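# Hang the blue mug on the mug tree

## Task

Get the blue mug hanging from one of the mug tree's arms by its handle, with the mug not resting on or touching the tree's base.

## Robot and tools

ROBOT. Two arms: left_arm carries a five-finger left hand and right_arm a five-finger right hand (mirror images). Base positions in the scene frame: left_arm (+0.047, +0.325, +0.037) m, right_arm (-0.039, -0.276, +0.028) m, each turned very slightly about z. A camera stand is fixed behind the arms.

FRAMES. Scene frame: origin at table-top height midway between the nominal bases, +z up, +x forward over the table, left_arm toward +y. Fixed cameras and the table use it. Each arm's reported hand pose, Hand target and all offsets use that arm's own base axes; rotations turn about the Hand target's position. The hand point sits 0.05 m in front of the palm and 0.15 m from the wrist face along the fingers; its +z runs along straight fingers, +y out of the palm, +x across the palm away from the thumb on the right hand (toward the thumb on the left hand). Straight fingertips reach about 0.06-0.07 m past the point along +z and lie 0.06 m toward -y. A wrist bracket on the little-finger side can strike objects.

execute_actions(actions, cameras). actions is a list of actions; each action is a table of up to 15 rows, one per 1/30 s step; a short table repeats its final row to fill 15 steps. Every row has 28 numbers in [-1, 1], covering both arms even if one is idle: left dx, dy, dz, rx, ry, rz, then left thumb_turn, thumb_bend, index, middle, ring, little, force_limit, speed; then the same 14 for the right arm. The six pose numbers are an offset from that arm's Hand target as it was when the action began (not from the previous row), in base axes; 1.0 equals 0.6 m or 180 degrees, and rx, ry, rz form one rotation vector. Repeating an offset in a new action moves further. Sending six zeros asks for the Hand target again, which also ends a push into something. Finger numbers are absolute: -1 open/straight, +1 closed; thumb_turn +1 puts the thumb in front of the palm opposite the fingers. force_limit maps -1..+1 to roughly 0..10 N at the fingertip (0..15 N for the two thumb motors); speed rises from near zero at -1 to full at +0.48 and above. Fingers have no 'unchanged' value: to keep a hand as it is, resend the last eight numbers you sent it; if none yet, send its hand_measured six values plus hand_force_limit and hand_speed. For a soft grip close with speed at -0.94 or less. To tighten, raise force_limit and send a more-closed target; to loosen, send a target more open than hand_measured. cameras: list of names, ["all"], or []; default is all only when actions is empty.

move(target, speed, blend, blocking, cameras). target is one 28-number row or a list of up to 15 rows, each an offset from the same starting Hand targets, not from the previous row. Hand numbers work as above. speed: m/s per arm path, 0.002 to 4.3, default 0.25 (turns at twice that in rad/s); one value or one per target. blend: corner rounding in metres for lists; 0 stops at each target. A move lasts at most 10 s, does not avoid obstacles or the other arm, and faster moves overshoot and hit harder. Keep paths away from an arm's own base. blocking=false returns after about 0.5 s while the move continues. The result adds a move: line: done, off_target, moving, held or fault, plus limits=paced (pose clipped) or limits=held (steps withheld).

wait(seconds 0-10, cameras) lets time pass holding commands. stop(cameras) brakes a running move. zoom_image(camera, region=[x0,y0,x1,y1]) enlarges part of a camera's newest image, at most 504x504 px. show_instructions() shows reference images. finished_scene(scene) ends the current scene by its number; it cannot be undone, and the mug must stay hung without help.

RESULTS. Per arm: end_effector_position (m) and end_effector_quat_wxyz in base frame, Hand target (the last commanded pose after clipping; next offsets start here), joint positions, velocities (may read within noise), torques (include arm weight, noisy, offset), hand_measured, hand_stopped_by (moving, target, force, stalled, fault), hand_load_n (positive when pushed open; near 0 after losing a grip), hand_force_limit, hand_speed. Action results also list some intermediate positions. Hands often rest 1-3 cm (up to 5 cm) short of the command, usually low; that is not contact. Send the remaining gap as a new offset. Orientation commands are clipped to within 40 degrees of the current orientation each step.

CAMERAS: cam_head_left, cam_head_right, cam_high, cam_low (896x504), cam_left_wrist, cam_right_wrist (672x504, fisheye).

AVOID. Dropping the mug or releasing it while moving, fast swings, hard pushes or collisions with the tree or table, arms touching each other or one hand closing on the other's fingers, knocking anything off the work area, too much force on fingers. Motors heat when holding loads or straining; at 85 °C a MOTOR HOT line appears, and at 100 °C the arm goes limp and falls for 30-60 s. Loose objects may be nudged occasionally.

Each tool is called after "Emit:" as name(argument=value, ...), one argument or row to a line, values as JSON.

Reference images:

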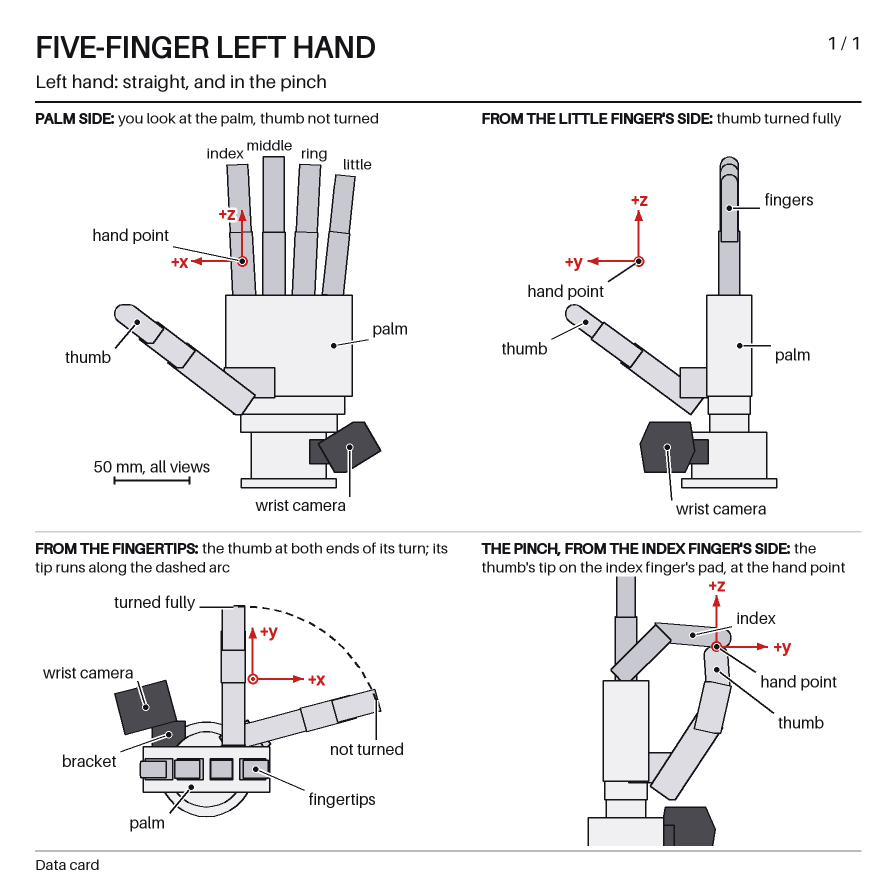

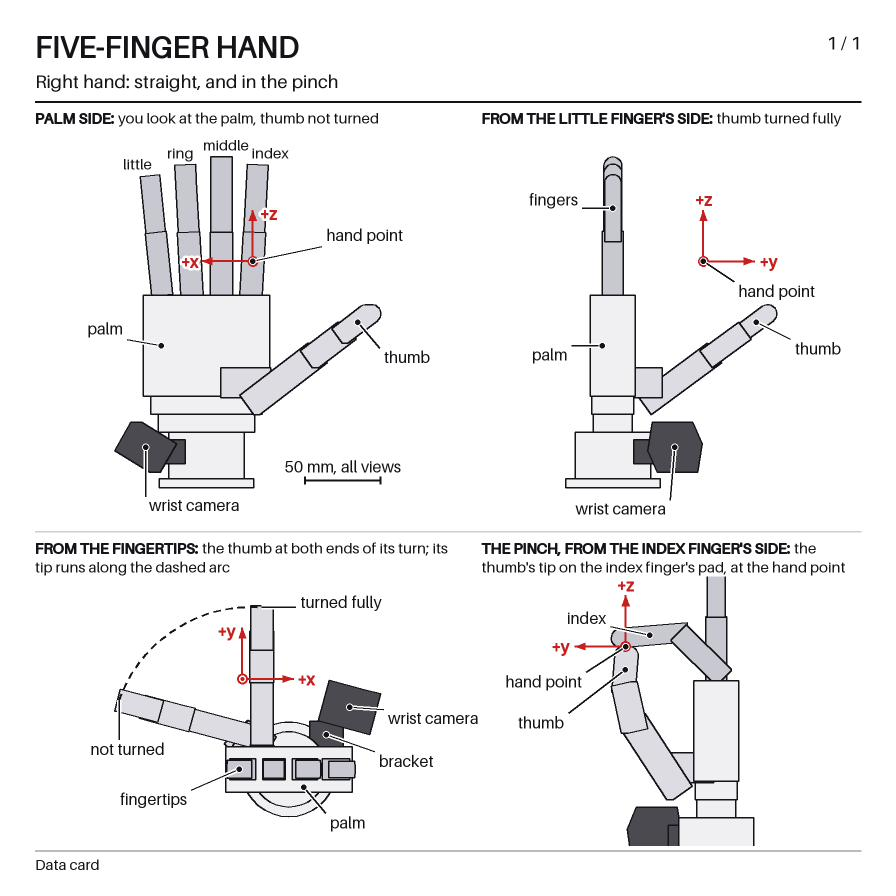

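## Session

Emit:
execute_actions(
  actions=[],
)

Emit:
zoom_image(
  camera="cam_head_left",
  region=[380, 130, 580, 300],
)

Emit:
zoom_image(
  camera="cam_head_right",
  region=[380, 130, 580, 300],
)

Emit:
zoom_image(
  camera="cam_low",
  region=[320, 200, 520, 330],
)

Emit:
zoom_image(
  camera="cam_high",
  region=[330, 280, 530, 460],
)

Scene clock: 0.00 s.
left_arm: end_effector_position=(+0.3602, -0.3401, +0.2387) hand_measured=(-1.000, -1.000, -1.000, -1.000, -1.000, -1.000) hand_load_n=(+0.0, +0.0, +0.0, +0.0, +0.0, +0.0) hand_stopped_by=(target, target, target, target, target, target) hand_force_limit=0.00 hand_speed=-0.80 end_effector_quat_wxyz=(+0.022, +0.357, +0.780, -0.514) | right_arm: end_effector_position=(+0.3434, -0.1130, +0.1467) hand_measured=(-1.000, -1.000, -1.000, -1.000, -1.000, -1.000) hand_load_n=(+0.0, +0.0, +0.0, +0.5, +0.0, +0.0) hand_stopped_by=(target, target, target, target, target, target) hand_force_limit=0.00 hand_speed=-0.80 end_effector_quat_wxyz=(+0.097, +0.866, -0.491, -0.013)
Joint positions: left_arm=[-0.471 1.528 1.399 -1.285 1.074 1.864] | right_arm=[-0.18 1.547 1.259 -1.373 0.174 -0.712]
Joint velocities: within noise
Joint torques (N m): no reading
Motor temperatures (°C): left_arm=[28 28 28 28 26 27] | right_arm=[30 27 32 29 29 25]
Heat: left arm: hottest waist 28 °C; right arm: hottest elbow 32 °C.
Hand target: left_arm +0.3657, -0.3430, +0.2497; +0.034, +0.363, +0.776, -0.515 | right_arm +0.3492, -0.1141, +0.1491; +0.095, +0.866, -0.491, -0.009

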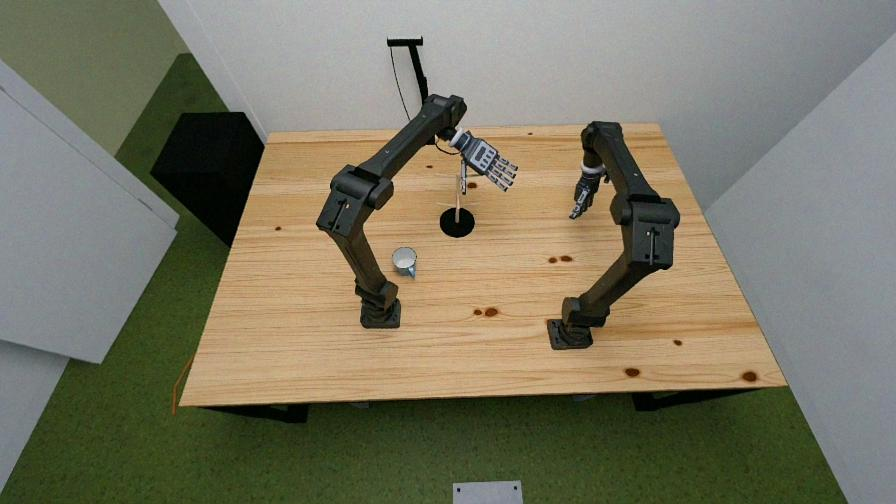

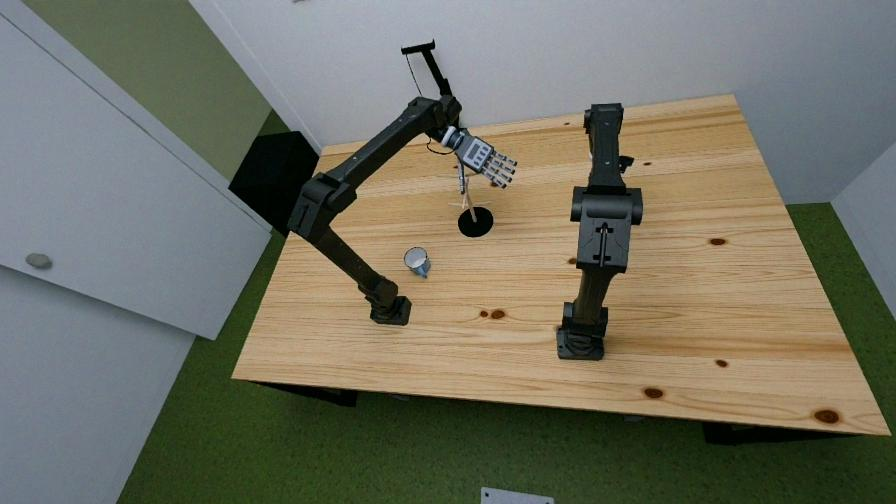

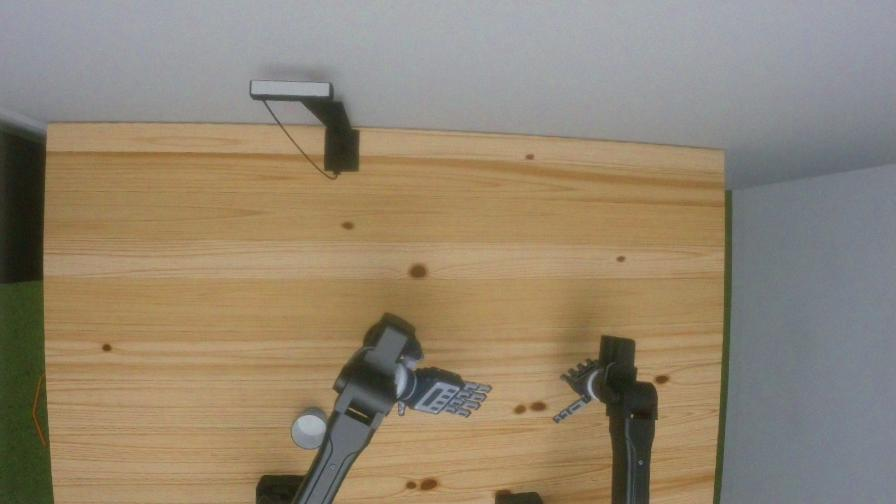

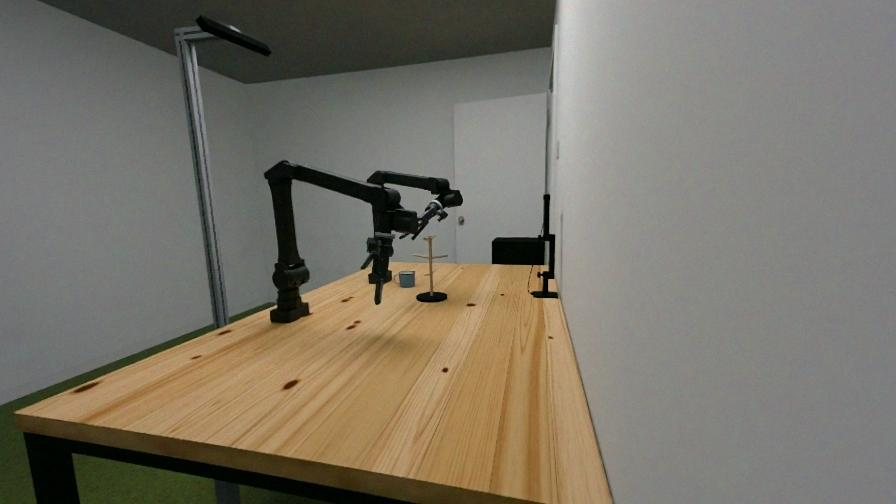

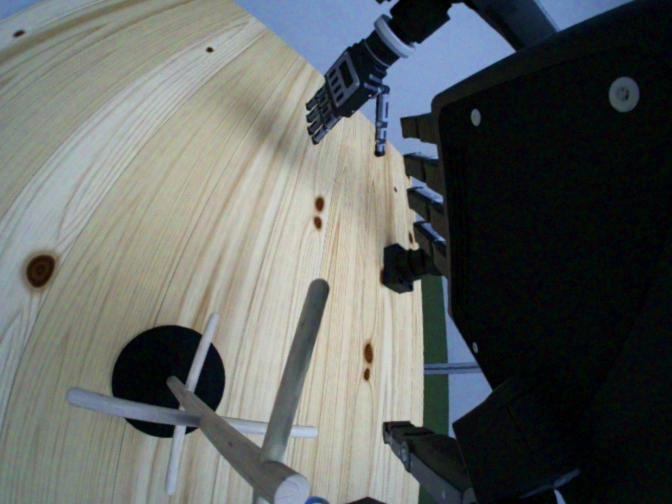

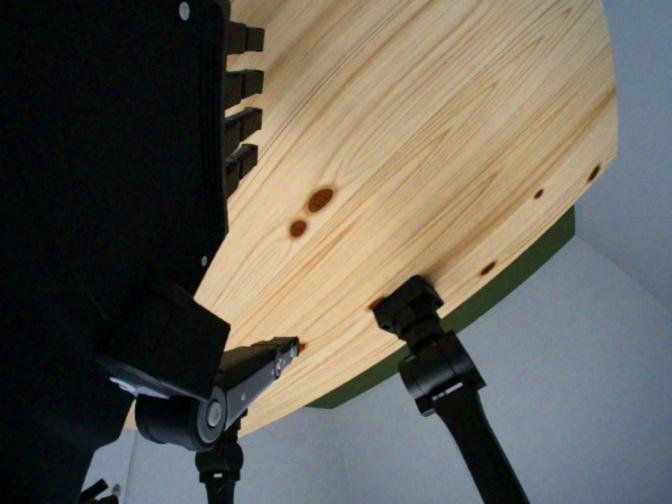

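Scaled by 2.520 from the camera's 896x504 image, which has a finer 1280x720 frame.

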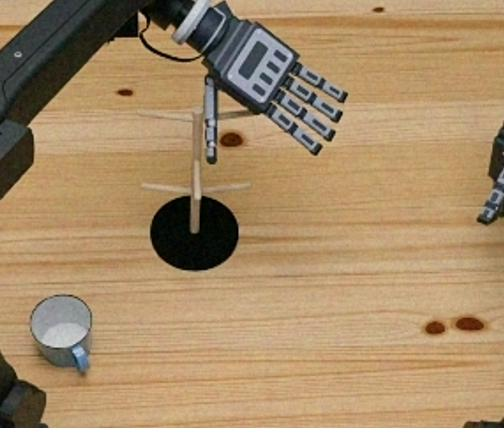

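Scaled by 2.520 from the camera's 896x504 image, which has a finer 1280x720 frame.

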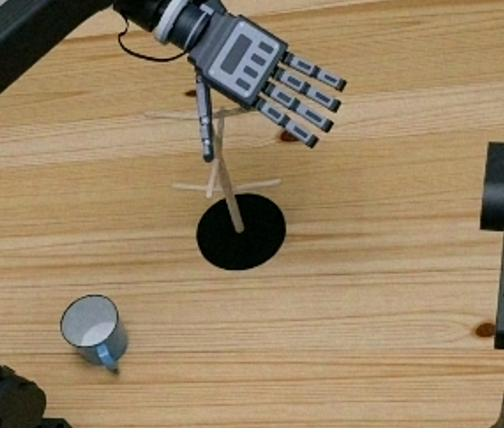

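Scaled by 2.520 from the camera's 896x504 image, which has a finer 1280x720 frame.

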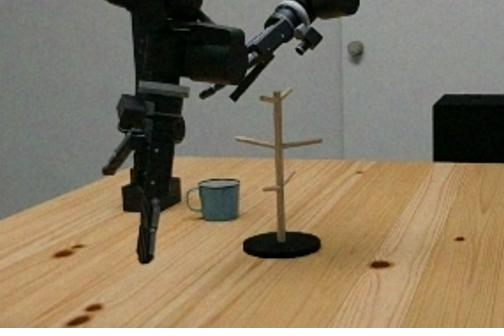

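Scaled by 2.520 from the camera's 896x504 image, which has a finer 1280x720 frame.

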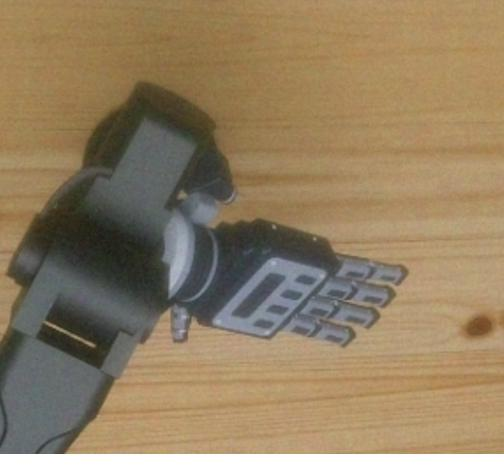

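Emit:
move(
  target=[
    [0, 0, 0.25, 0, 0, 0, -1, -1, -1, -1, -1, -1, 0.0, -0.8, -0.2153, 0.277, 0.2548, 0.102, -0.029, 0.121, 1, -1, -0.7, -0.7, -1, 1, 0.0, -0.5],
    [0.2255, 0.585, 0.25, 0, 0, 0.2444, -1, -1, -1, -1, -1, -1, 0.0, -0.8, -0.191, 0.693, 0.305, 0.3411, -0.0973, 0.4029, 1, -1, -0.7, -0.7, -1, 1, 0.0, -0.5],
  ],
  speed=0.35,
  blend=[0.04, 0],
  cameras=["cam_head_left", "cam_head_right", "cam_high", "cam_low"],
)

Scene clock: 18.97 s.
left_arm: end_effector_position=(+0.4942, +0.0048, +0.3892) hand_measured=(-1.000, -1.000, -1.000, -1.000, -1.000, -1.000) hand_load_n=(+0.0, +0.0, +0.0, +0.0, +0.0, +0.0) hand_stopped_by=(target, target, target, target, target, target) hand_force_limit=0.00 hand_speed=-0.80 end_effector_quat_wxyz=(+0.219, +0.044, +0.856, -0.466) | right_arm: end_effector_position=(+0.2265, +0.2902, +0.3205) hand_measured=(+1.000, -1.000, -0.700, -0.700, -1.000, +1.000) hand_load_n=(+0.0, -0.5, +0.0, +0.0, +0.0, +0.0) hand_stopped_by=(target, target, target, target, target, target) hand_force_limit=0.00 hand_speed=-0.50 end_effector_quat_wxyz=(-0.401, +0.903, +0.132, -0.082)
Joint positions: left_arm=[0.296 1.544 1.814 -1.67 1.074 1.867] | right_arm=[0.602 1.229 1.372 -1.437 -0.808 -1.141]
Joint torques (N m): left_arm=[-0.38 -11.46 10.74 -0.05 0.86 -0.04] | right_arm=[1.49 -4.78 11.14 0.76 -0.73 -0.18]
Heat: left arm: hottest elbow 31 °C; right arm: hottest elbow 34 °C.
Hand target: left_arm +0.5011, +0.0081, +0.3998; +0.224, +0.046, +0.855, -0.465 | right_arm +0.2347, +0.3017, +0.3320; -0.409, +0.897, +0.150, -0.069
Off the commanded pose: left_arm 0.013 m, 1 deg | right_arm 0.018 m, 3 deg.
joint sent to its limit (left arm) — joint 4 (wrist pitch), lower limit. The joint targets still meet the commanded pose.
move: off_target (left_arm, right_arm)
Images, in order (width x height): cam_head_left 896x504, cam_head_right 896x504, cam_high 896x504, cam_low 896x504.

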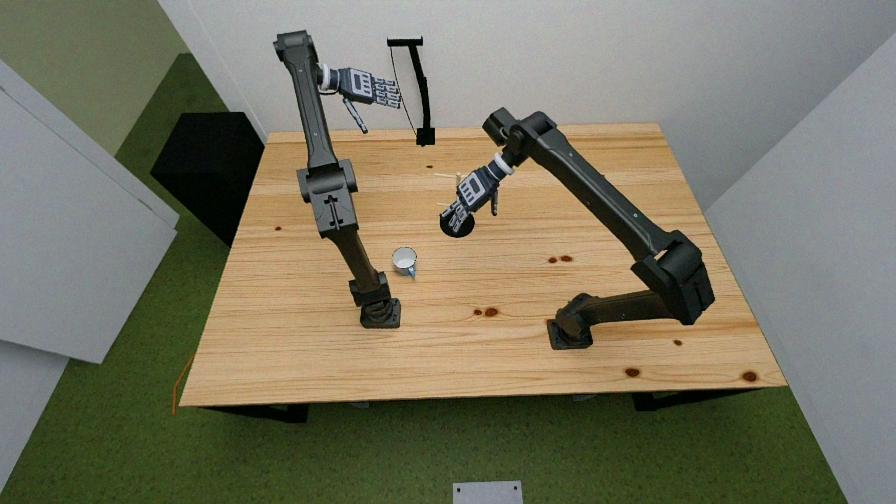

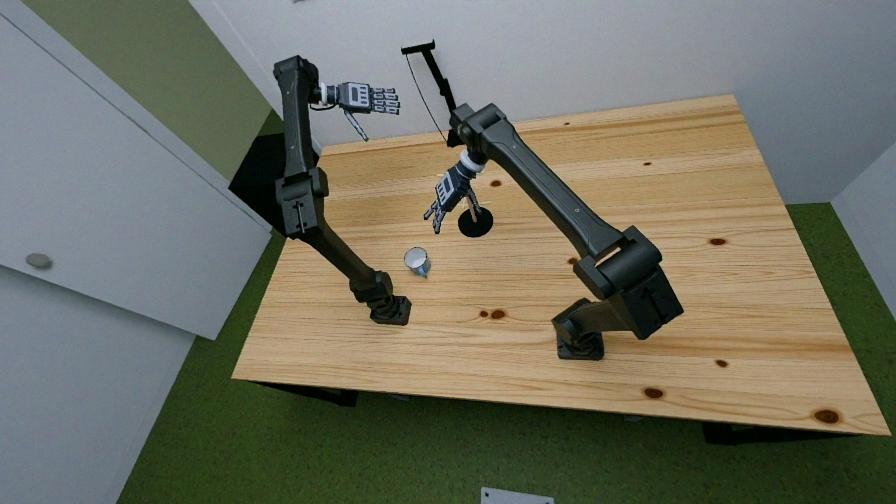

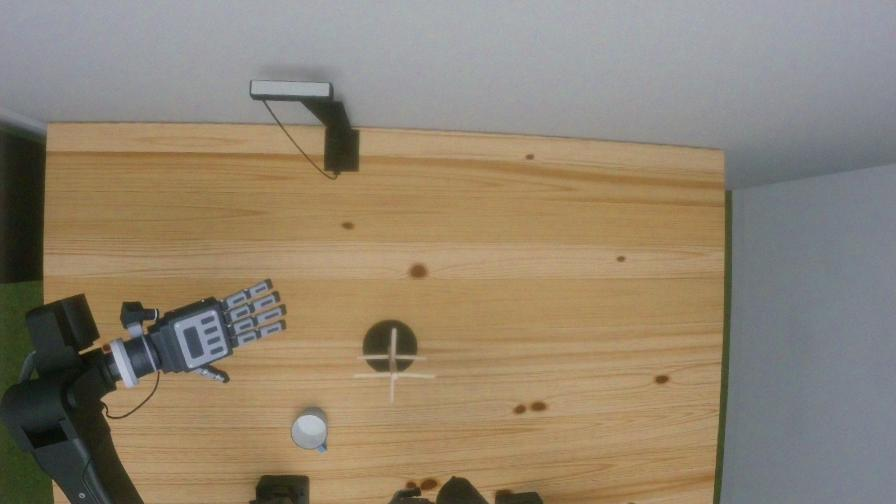

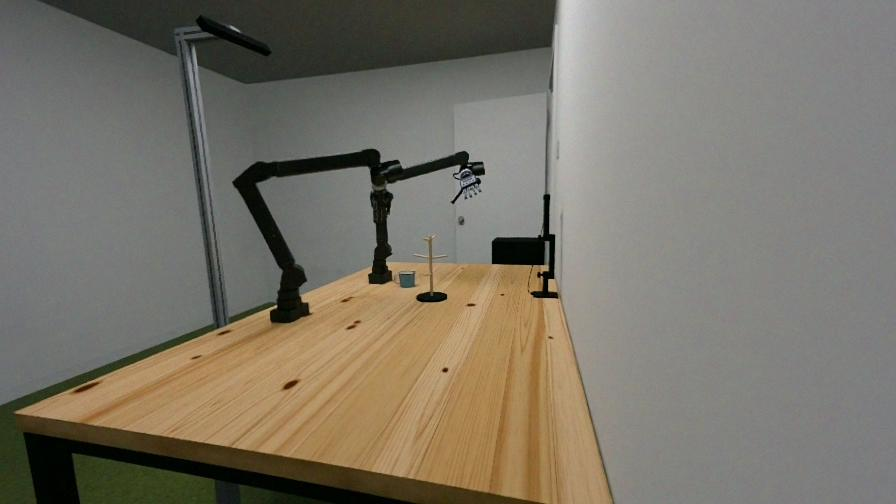

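Emit:
move(
  target=[-0.2425, 0.5757, -0.083, 0, 0, 0.2444, -1, -1, -1, -1, -1, -1, 0.0, -0.8, 0.0652, 0.3485, -0.3333, 0, 0, 0, 1, -1, -0.7, -0.7, -1, 1, 0.0, -0.5],
  speed=0.3,
  cameras=["all"],
)

Emit:
zoom_image(
  camera="cam_head_left",
  region=[380, 225, 440, 285],
)

Emit:
zoom_image(
  camera="cam_head_right",
  region=[390, 225, 450, 285],
)

Emit:
zoom_image(
  camera="cam_low",
  region=[370, 235, 430, 295],
)

Emit:
zoom_image(
  camera="cam_high",
  region=[260, 350, 400, 490],
)

Emit:
zoom_image(
  camera="cam_right_wrist",
  region=[220, 150, 560, 400],
)

Scene clock: 24.97 s.
left_arm: end_effector_position=(+0.3501, +0.3437, +0.3395) hand_measured=(-1.000, -1.000, -1.000, -1.000, -1.000, -1.000) hand_load_n=(+0.0, +0.0, +0.0, -0.5, +0.0, +0.0) hand_stopped_by=(target, target, target, target, target, target) hand_force_limit=0.00 hand_speed=-0.80 end_effector_quat_wxyz=(+0.371, -0.284, +0.809, -0.356) | right_arm: end_effector_position=(+0.2673, +0.4939, +0.1222) hand_measured=(+1.000, -1.000, -0.700, -0.700, -1.000, +1.000) hand_load_n=(+0.0, +0.0, +0.0, +0.0, +0.0, +0.0) hand_stopped_by=(target, target, target, target, target, target) hand_force_limit=0.00 hand_speed=-0.50 end_effector_quat_wxyz=(-0.400, +0.901, +0.145, -0.078)
Joint positions: left_arm=[1.064 1.52 1.655 -1.559 1.074 1.873] | right_arm=[0.883 1.689 1.319 -0.687 -0.698 -0.817]
Joint torques (N m): left_arm=[-0.44 -11.58 10.37 0.68 0.88 -0.02] | right_arm=[1.49 -11.63 10.96 1.05 -0.33 0.07]
Heat: left arm: hottest elbow 32 °C; right arm: hottest elbow 35 °C.
Hand target: left_arm +0.3556, +0.3535, +0.3501; +0.382, -0.278, +0.810, -0.347 | right_arm +0.2738, +0.5108, +0.1321; -0.409, +0.897, +0.150, -0.069
Off the commanded pose: left_arm 0.015 m, 2 deg | right_arm 0.021 m, 2 deg.
move: off_target (left_arm, right_arm)

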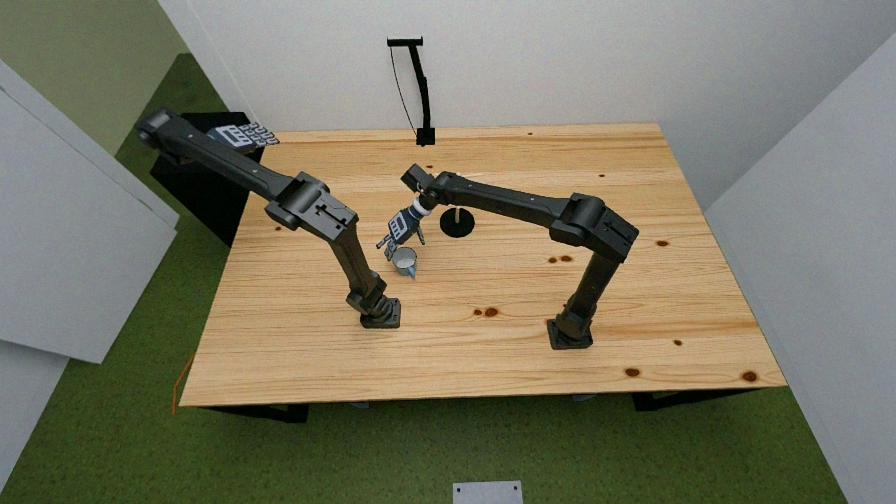

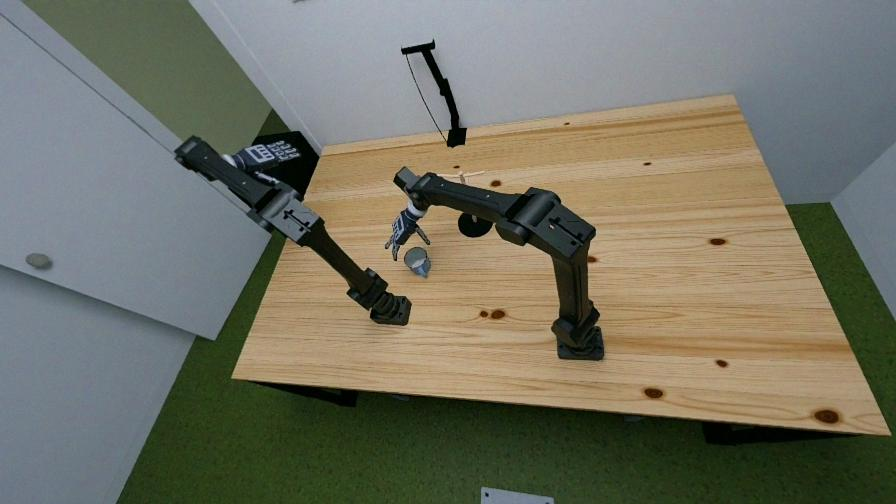

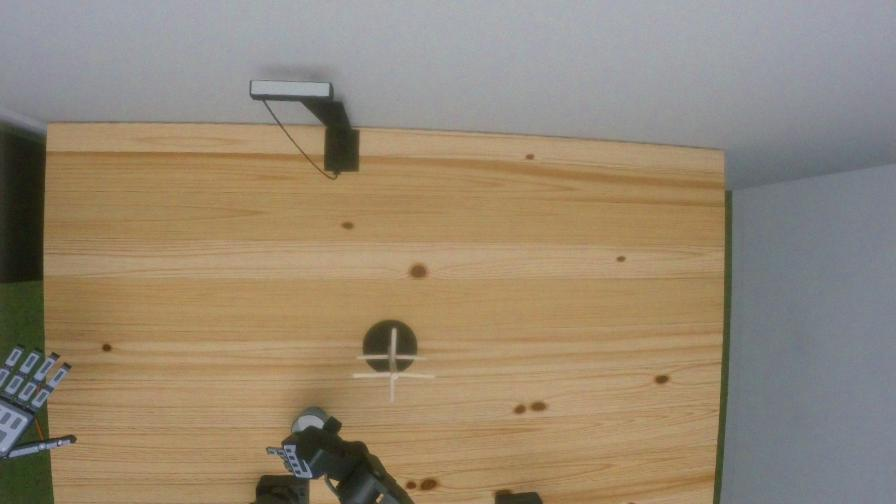

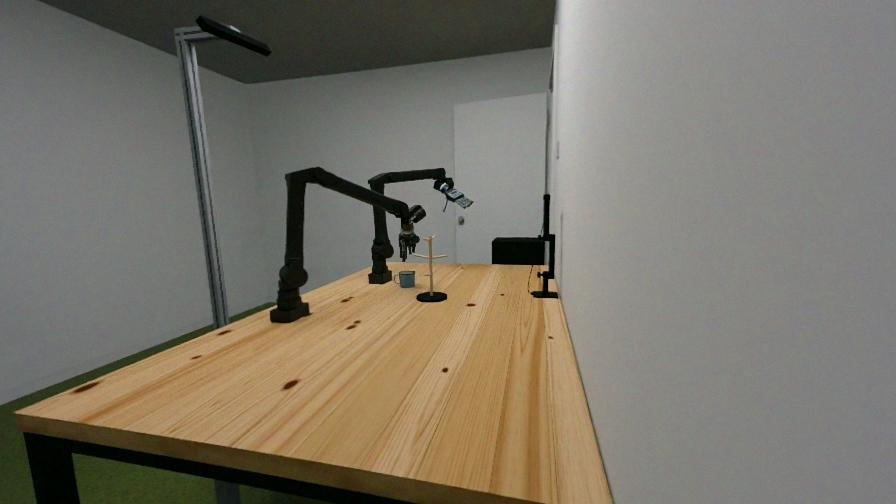

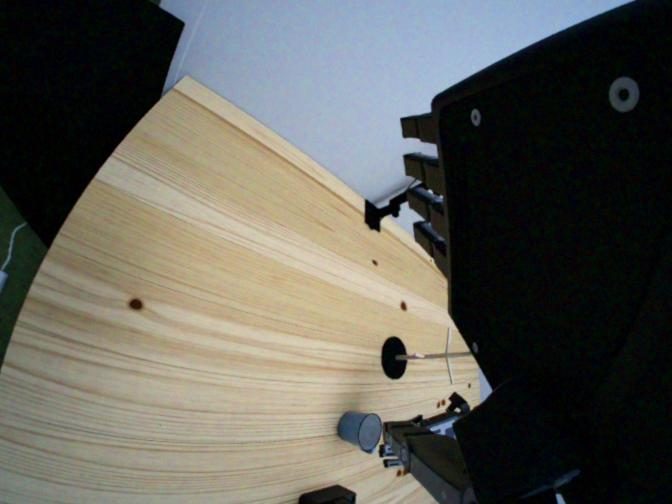

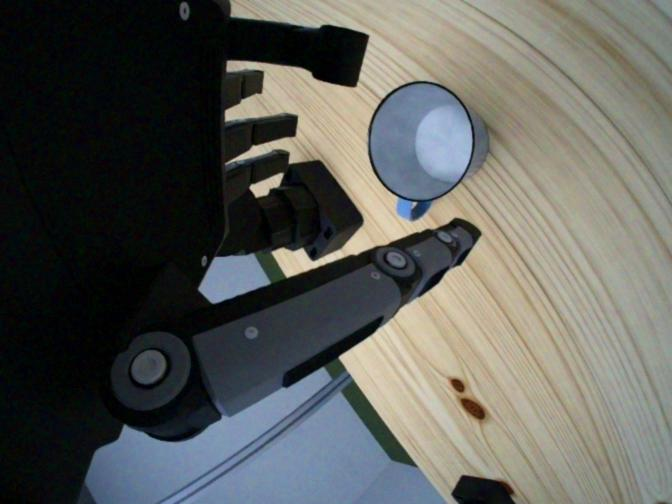

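Scaled by 8.400 from the camera's 896x504 image, which has a finer 1280x720 frame.

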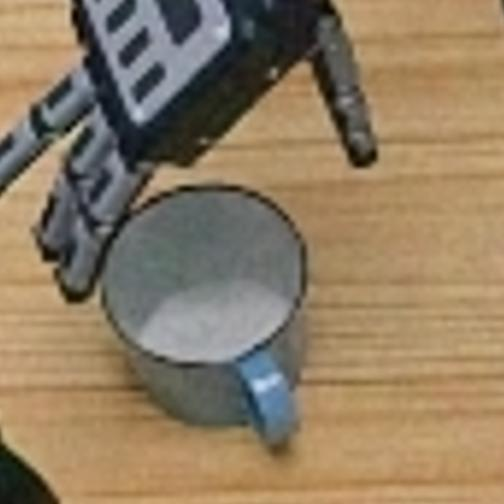

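Scaled by 8.400 from the camera's 896x504 image, which has a finer 1280x720 frame.

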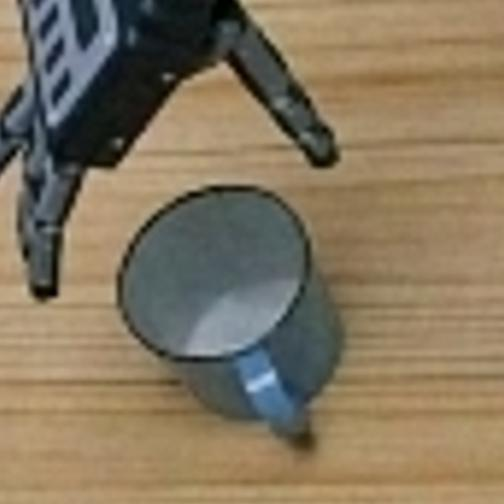

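Scaled by 8.400 from the camera's 896x504 image, which has a finer 1280x720 frame.

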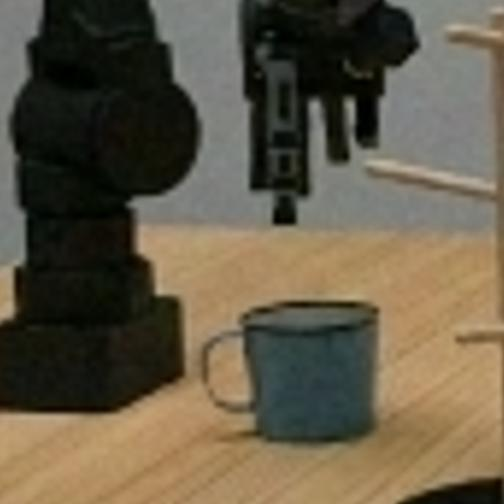

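Scaled by 3.600 from the camera's 896x504 image, which has a finer 1280x720 frame.

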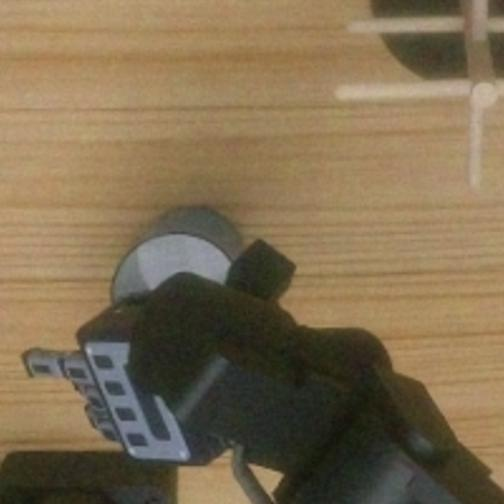

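Scaled by 1.482 from the camera's 672x504 image, which has a finer 960x720 frame.

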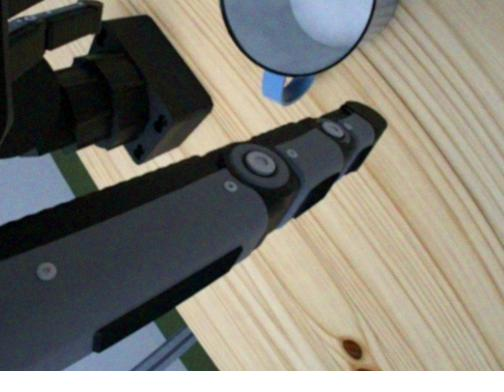

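Emit:
move(
  target=[0, 0, 0, 0, 0, 0, -1, -1, -1, -1, -1, -1, 0.0, -0.8, 0.0097, 0.026, -0.0753, 0, 0, 0, 1, -1, -0.7, -0.7, -1, 1, 0.0, -0.5],
  speed=0.15,
  cameras=["cam_head_left", "cam_head_right", "cam_low", "cam_right_wrist"],
)

Emit:
zoom_image(
  camera="cam_head_left",
  region=[380, 225, 440, 285],
)

Emit:
zoom_image(
  camera="cam_head_right",
  region=[390, 225, 450, 285],
)

Emit:
zoom_image(
  camera="cam_low",
  region=[370, 235, 430, 295],
)

Scene clock: 29.63 s.
left_arm: end_effector_position=(+0.3501, +0.3437, +0.3395) hand_measured=(-1.000, -1.000, -1.000, -1.000, -1.000, -1.000) hand_load_n=(+0.0, +0.0, +0.0, +0.0, +0.0, +0.0) hand_stopped_by=(target, target, target, target, target, target) hand_force_limit=0.00 hand_speed=-0.80 end_effector_quat_wxyz=(+0.371, -0.284, +0.809, -0.356) | right_arm: end_effector_position=(+0.2792, +0.5122, +0.0864) hand_measured=(+1.000, -1.000, -0.700, -0.700, -1.000, +1.000) hand_load_n=(+0.0, +0.0, +0.0, +0.0, +0.0, +0.0) hand_stopped_by=(target, target, target, target, target, target) hand_force_limit=0.00 hand_speed=-0.50 end_effector_quat_wxyz=(-0.406, +0.899, +0.146, -0.071)
Joint positions: left_arm=[1.064 1.52 1.655 -1.559 1.074 1.872] | right_arm=[0.888 1.767 1.319 -0.584 -0.692 -0.806]
Joint torques (N m): left_arm=[-0.38 -11.63 10.32 0.62 0.88 -0.04] | right_arm=[1.67 -11.93 9.76 1.05 -0.36 0.07]
Heat: left arm: hottest elbow 32 °C; right arm: hottest elbow 35 °C.
Hand target: left_arm +0.3556, +0.3535, +0.3501; +0.382, -0.278, +0.810, -0.347 | right_arm +0.2795, +0.5264, +0.0870; -0.409, +0.897, +0.150, -0.069
Off the commanded pose: left_arm 0.015 m, 2 deg | right_arm 0.014 m, 1 deg.
move: off_target (left_arm, right_arm)
Images, in order (width x height): cam_head_left 896x504, cam_head_right 896x504, cam_low 896x504, cam_right_wrist 672x504.

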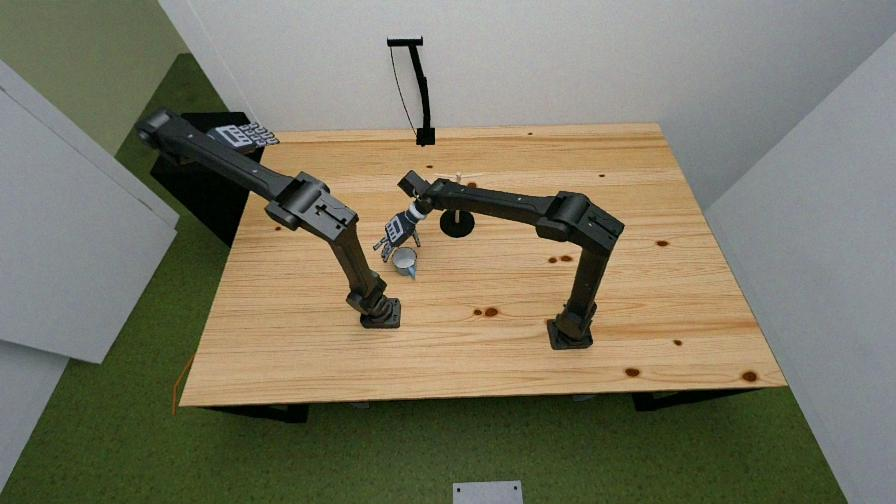

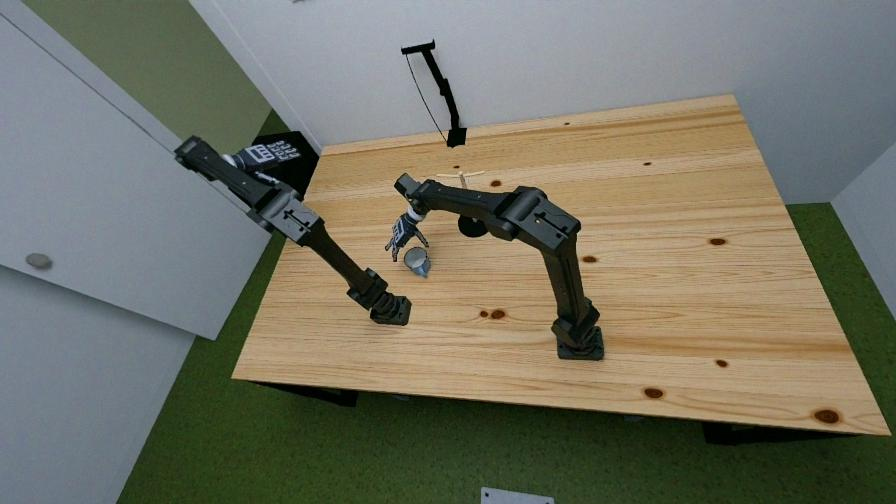

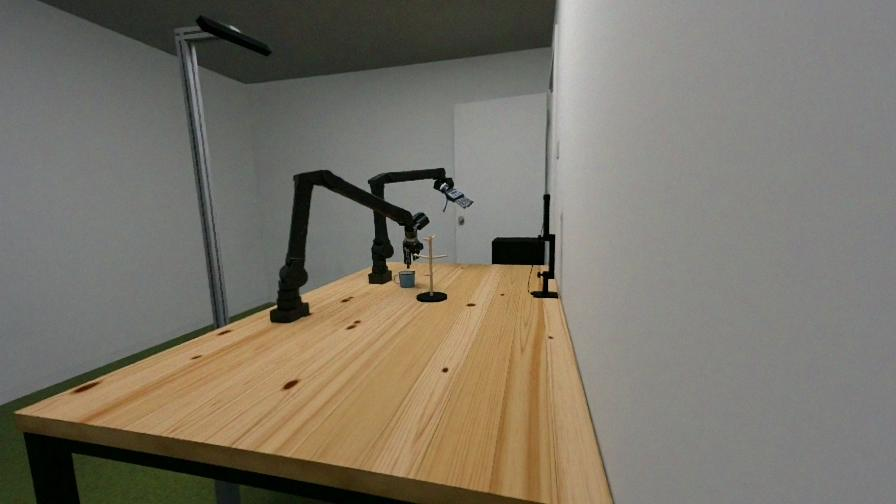

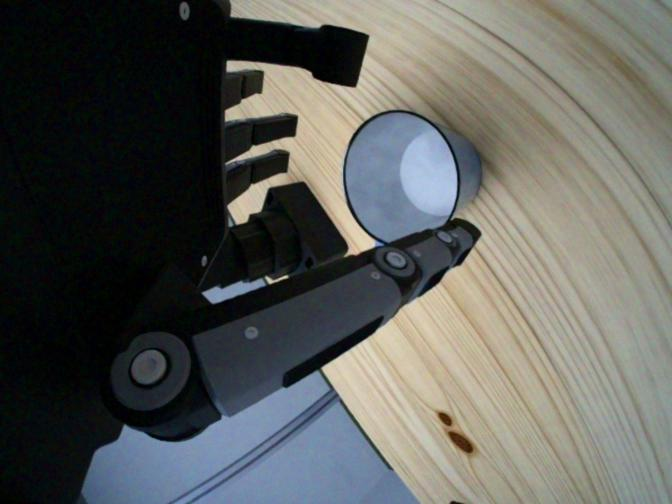

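Scaled by 8.400 from the camera's 896x504 image, which has a finer 1280x720 frame.

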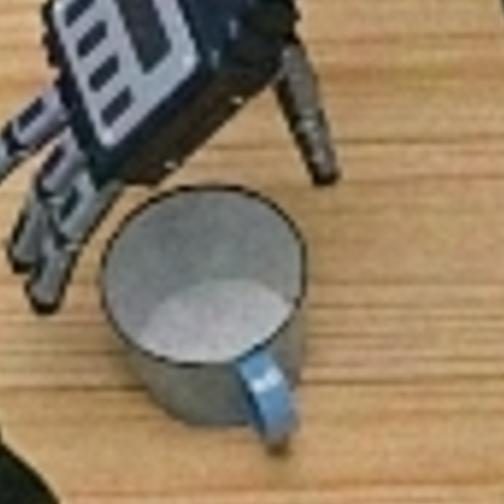

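Scaled by 8.400 from the camera's 896x504 image, which has a finer 1280x720 frame.

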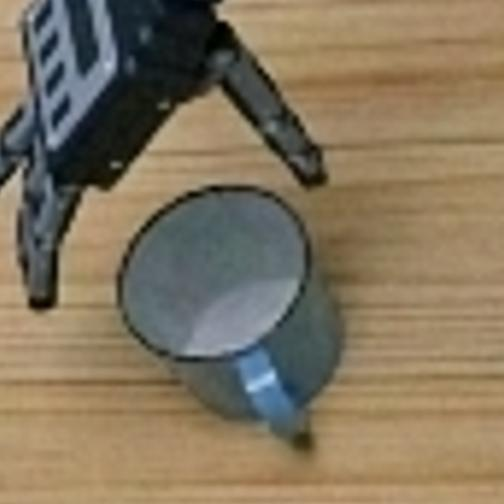

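Scaled by 8.400 from the camera's 896x504 image, which has a finer 1280x720 frame.

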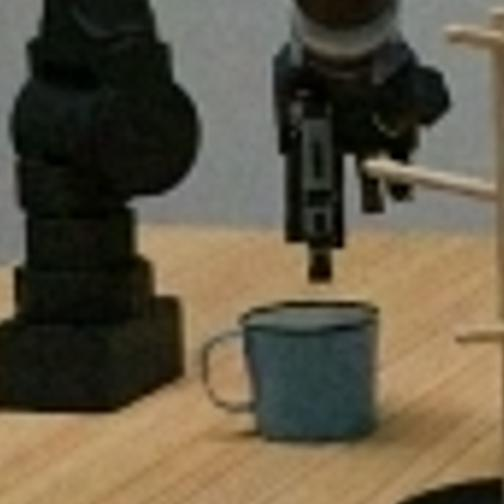

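Emit:
move(
  target=[0, 0, 0, 0, 0, 0, -1, -1, -1, -1, -1, -1, 0.0, -0.8, -0.0117, 0, -0.11, 0, 0, 0, 1, -1, -0.7, -0.7, -1, 1, 0.0, -0.5],
  speed=0.1,
  cameras=["cam_head_left", "cam_head_right", "cam_low", "cam_right_wrist"],
)

Emit:
zoom_image(
  camera="cam_head_left",
  region=[380, 225, 440, 285],
)

Emit:
zoom_image(
  camera="cam_low",
  region=[370, 235, 430, 295],
)

Emit:
zoom_image(
  camera="cam_right_wrist",
  region=[200, 40, 540, 380],
)

Scene clock: 33.17 s.
left_arm: end_effector_position=(+0.3501, +0.3437, +0.3395) hand_measured=(-1.000, -1.000, -1.000, -1.000, -1.000, -1.000) hand_load_n=(-0.5, +0.0, +0.0, +0.0, +0.0, +0.0) hand_stopped_by=(target, target, target, target, target, target) hand_force_limit=0.00 hand_speed=-0.80 end_effector_quat_wxyz=(+0.371, -0.284, +0.809, -0.356) | right_arm: end_effector_position=(+0.2817, +0.5225, +0.0356) hand_measured=(+1.000, -1.000, -0.700, -0.700, -1.000, +1.000) hand_load_n=(+0.5, +0.0, +0.0, +0.0, +0.5, +0.0) hand_stopped_by=(target, target, target, target, target, target) hand_force_limit=0.00 hand_speed=-0.50 end_effector_quat_wxyz=(-0.415, +0.895, +0.151, -0.059)
Joint positions: left_arm=[1.064 1.52 1.655 -1.559 1.074 1.872] | right_arm=[0.897 1.838 1.262 -0.416 -0.686 -0.797]
Joint torques (N m): left_arm=[-0.32 -11.63 10.33 0.61 0.87 -0.03] | right_arm=[1.85 -11.93 7.02 1.16 -0.36 0.11]
Heat: left arm: hottest elbow 32 °C; right arm: hottest elbow 35 °C.
Hand target: left_arm +0.3556, +0.3535, +0.3501; +0.382, -0.278, +0.810, -0.347 | right_arm +0.2727, +0.5264, +0.0211; -0.409, +0.897, +0.150, -0.068
Off the commanded pose: left_arm 0.015 m, 2 deg | right_arm 0.018 m, 1 deg.
move: off_target (left_arm, right_arm)
Images, in order (width x height): cam_head_left 896x504, cam_head_right 896x504, cam_low 896x504, cam_right_wrist 672x504.

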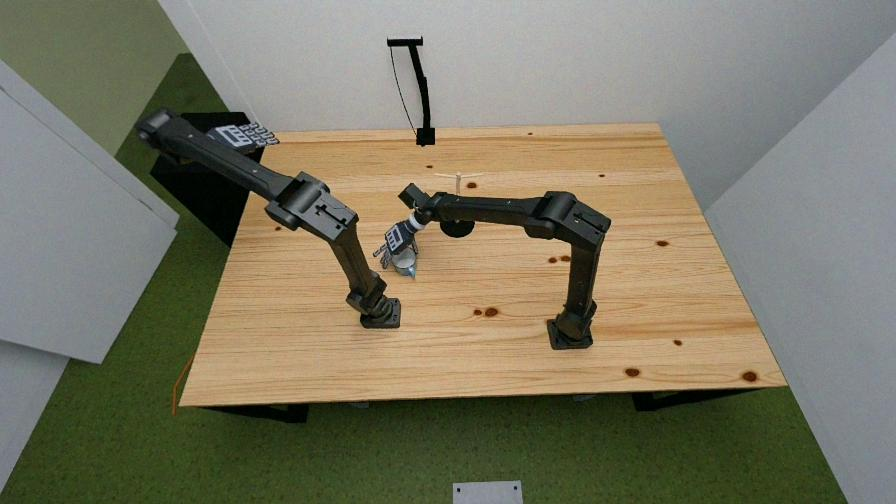

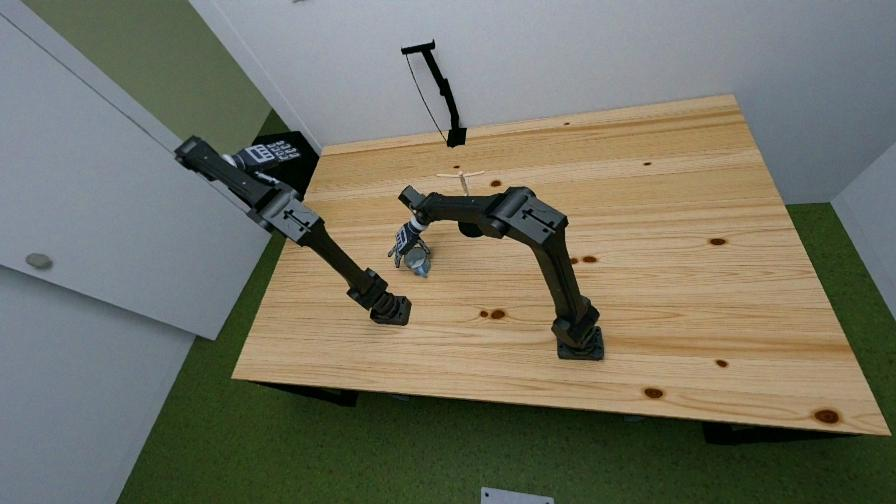

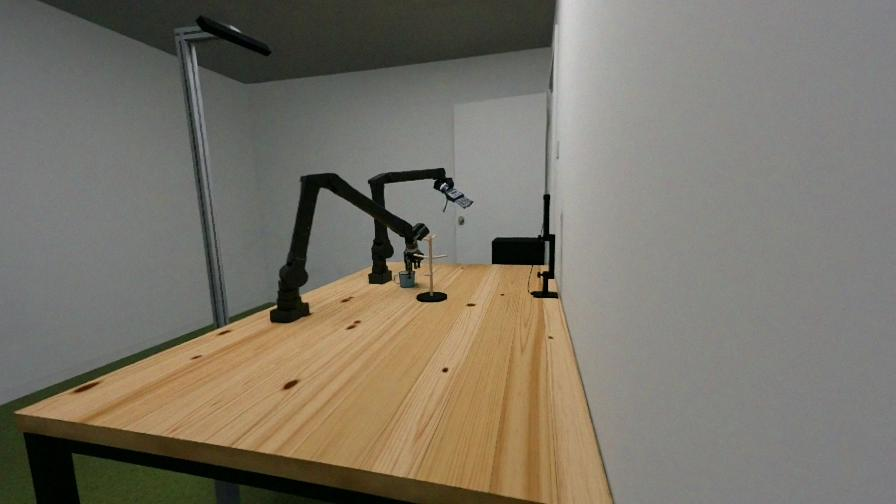

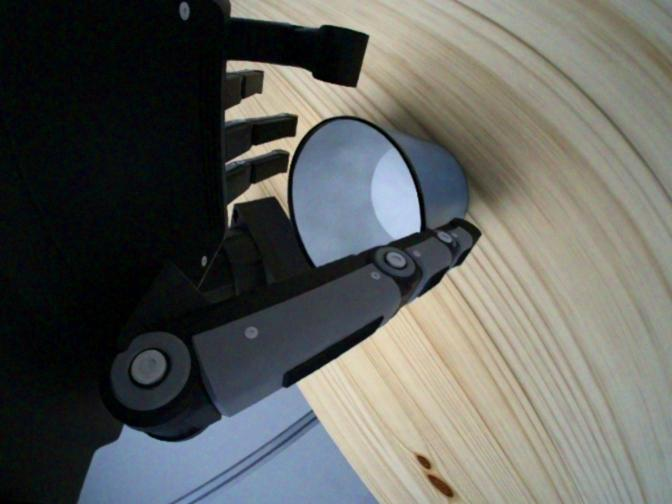

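Scaled by 8.400 from the camera's 896x504 image, which has a finer 1280x720 frame.

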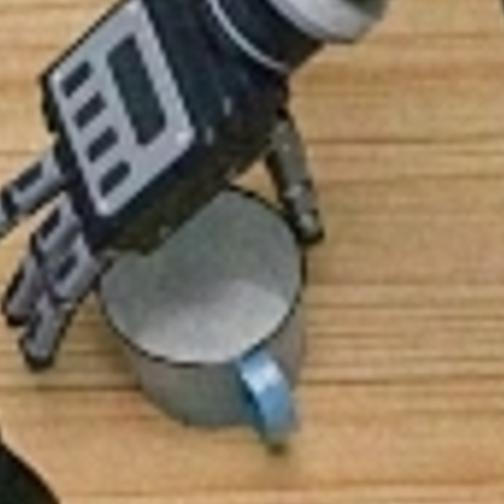

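Scaled by 8.400 from the camera's 896x504 image, which has a finer 1280x720 frame.

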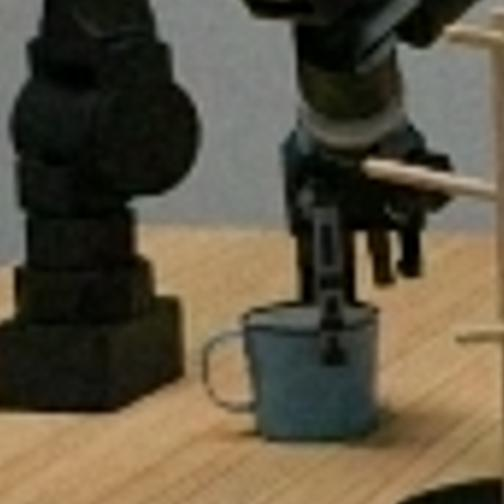

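Scaled by 1.482 from the camera's 672x504 image, which has a finer 960x720 frame.

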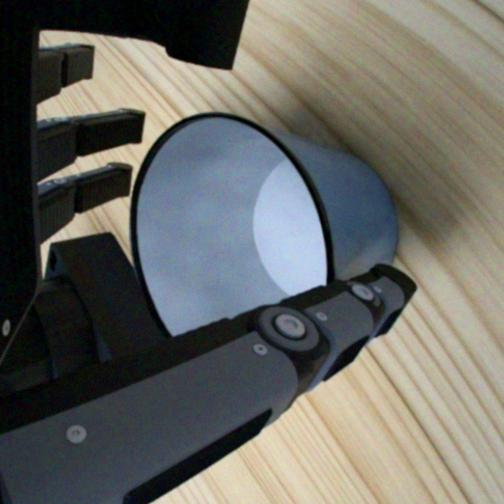

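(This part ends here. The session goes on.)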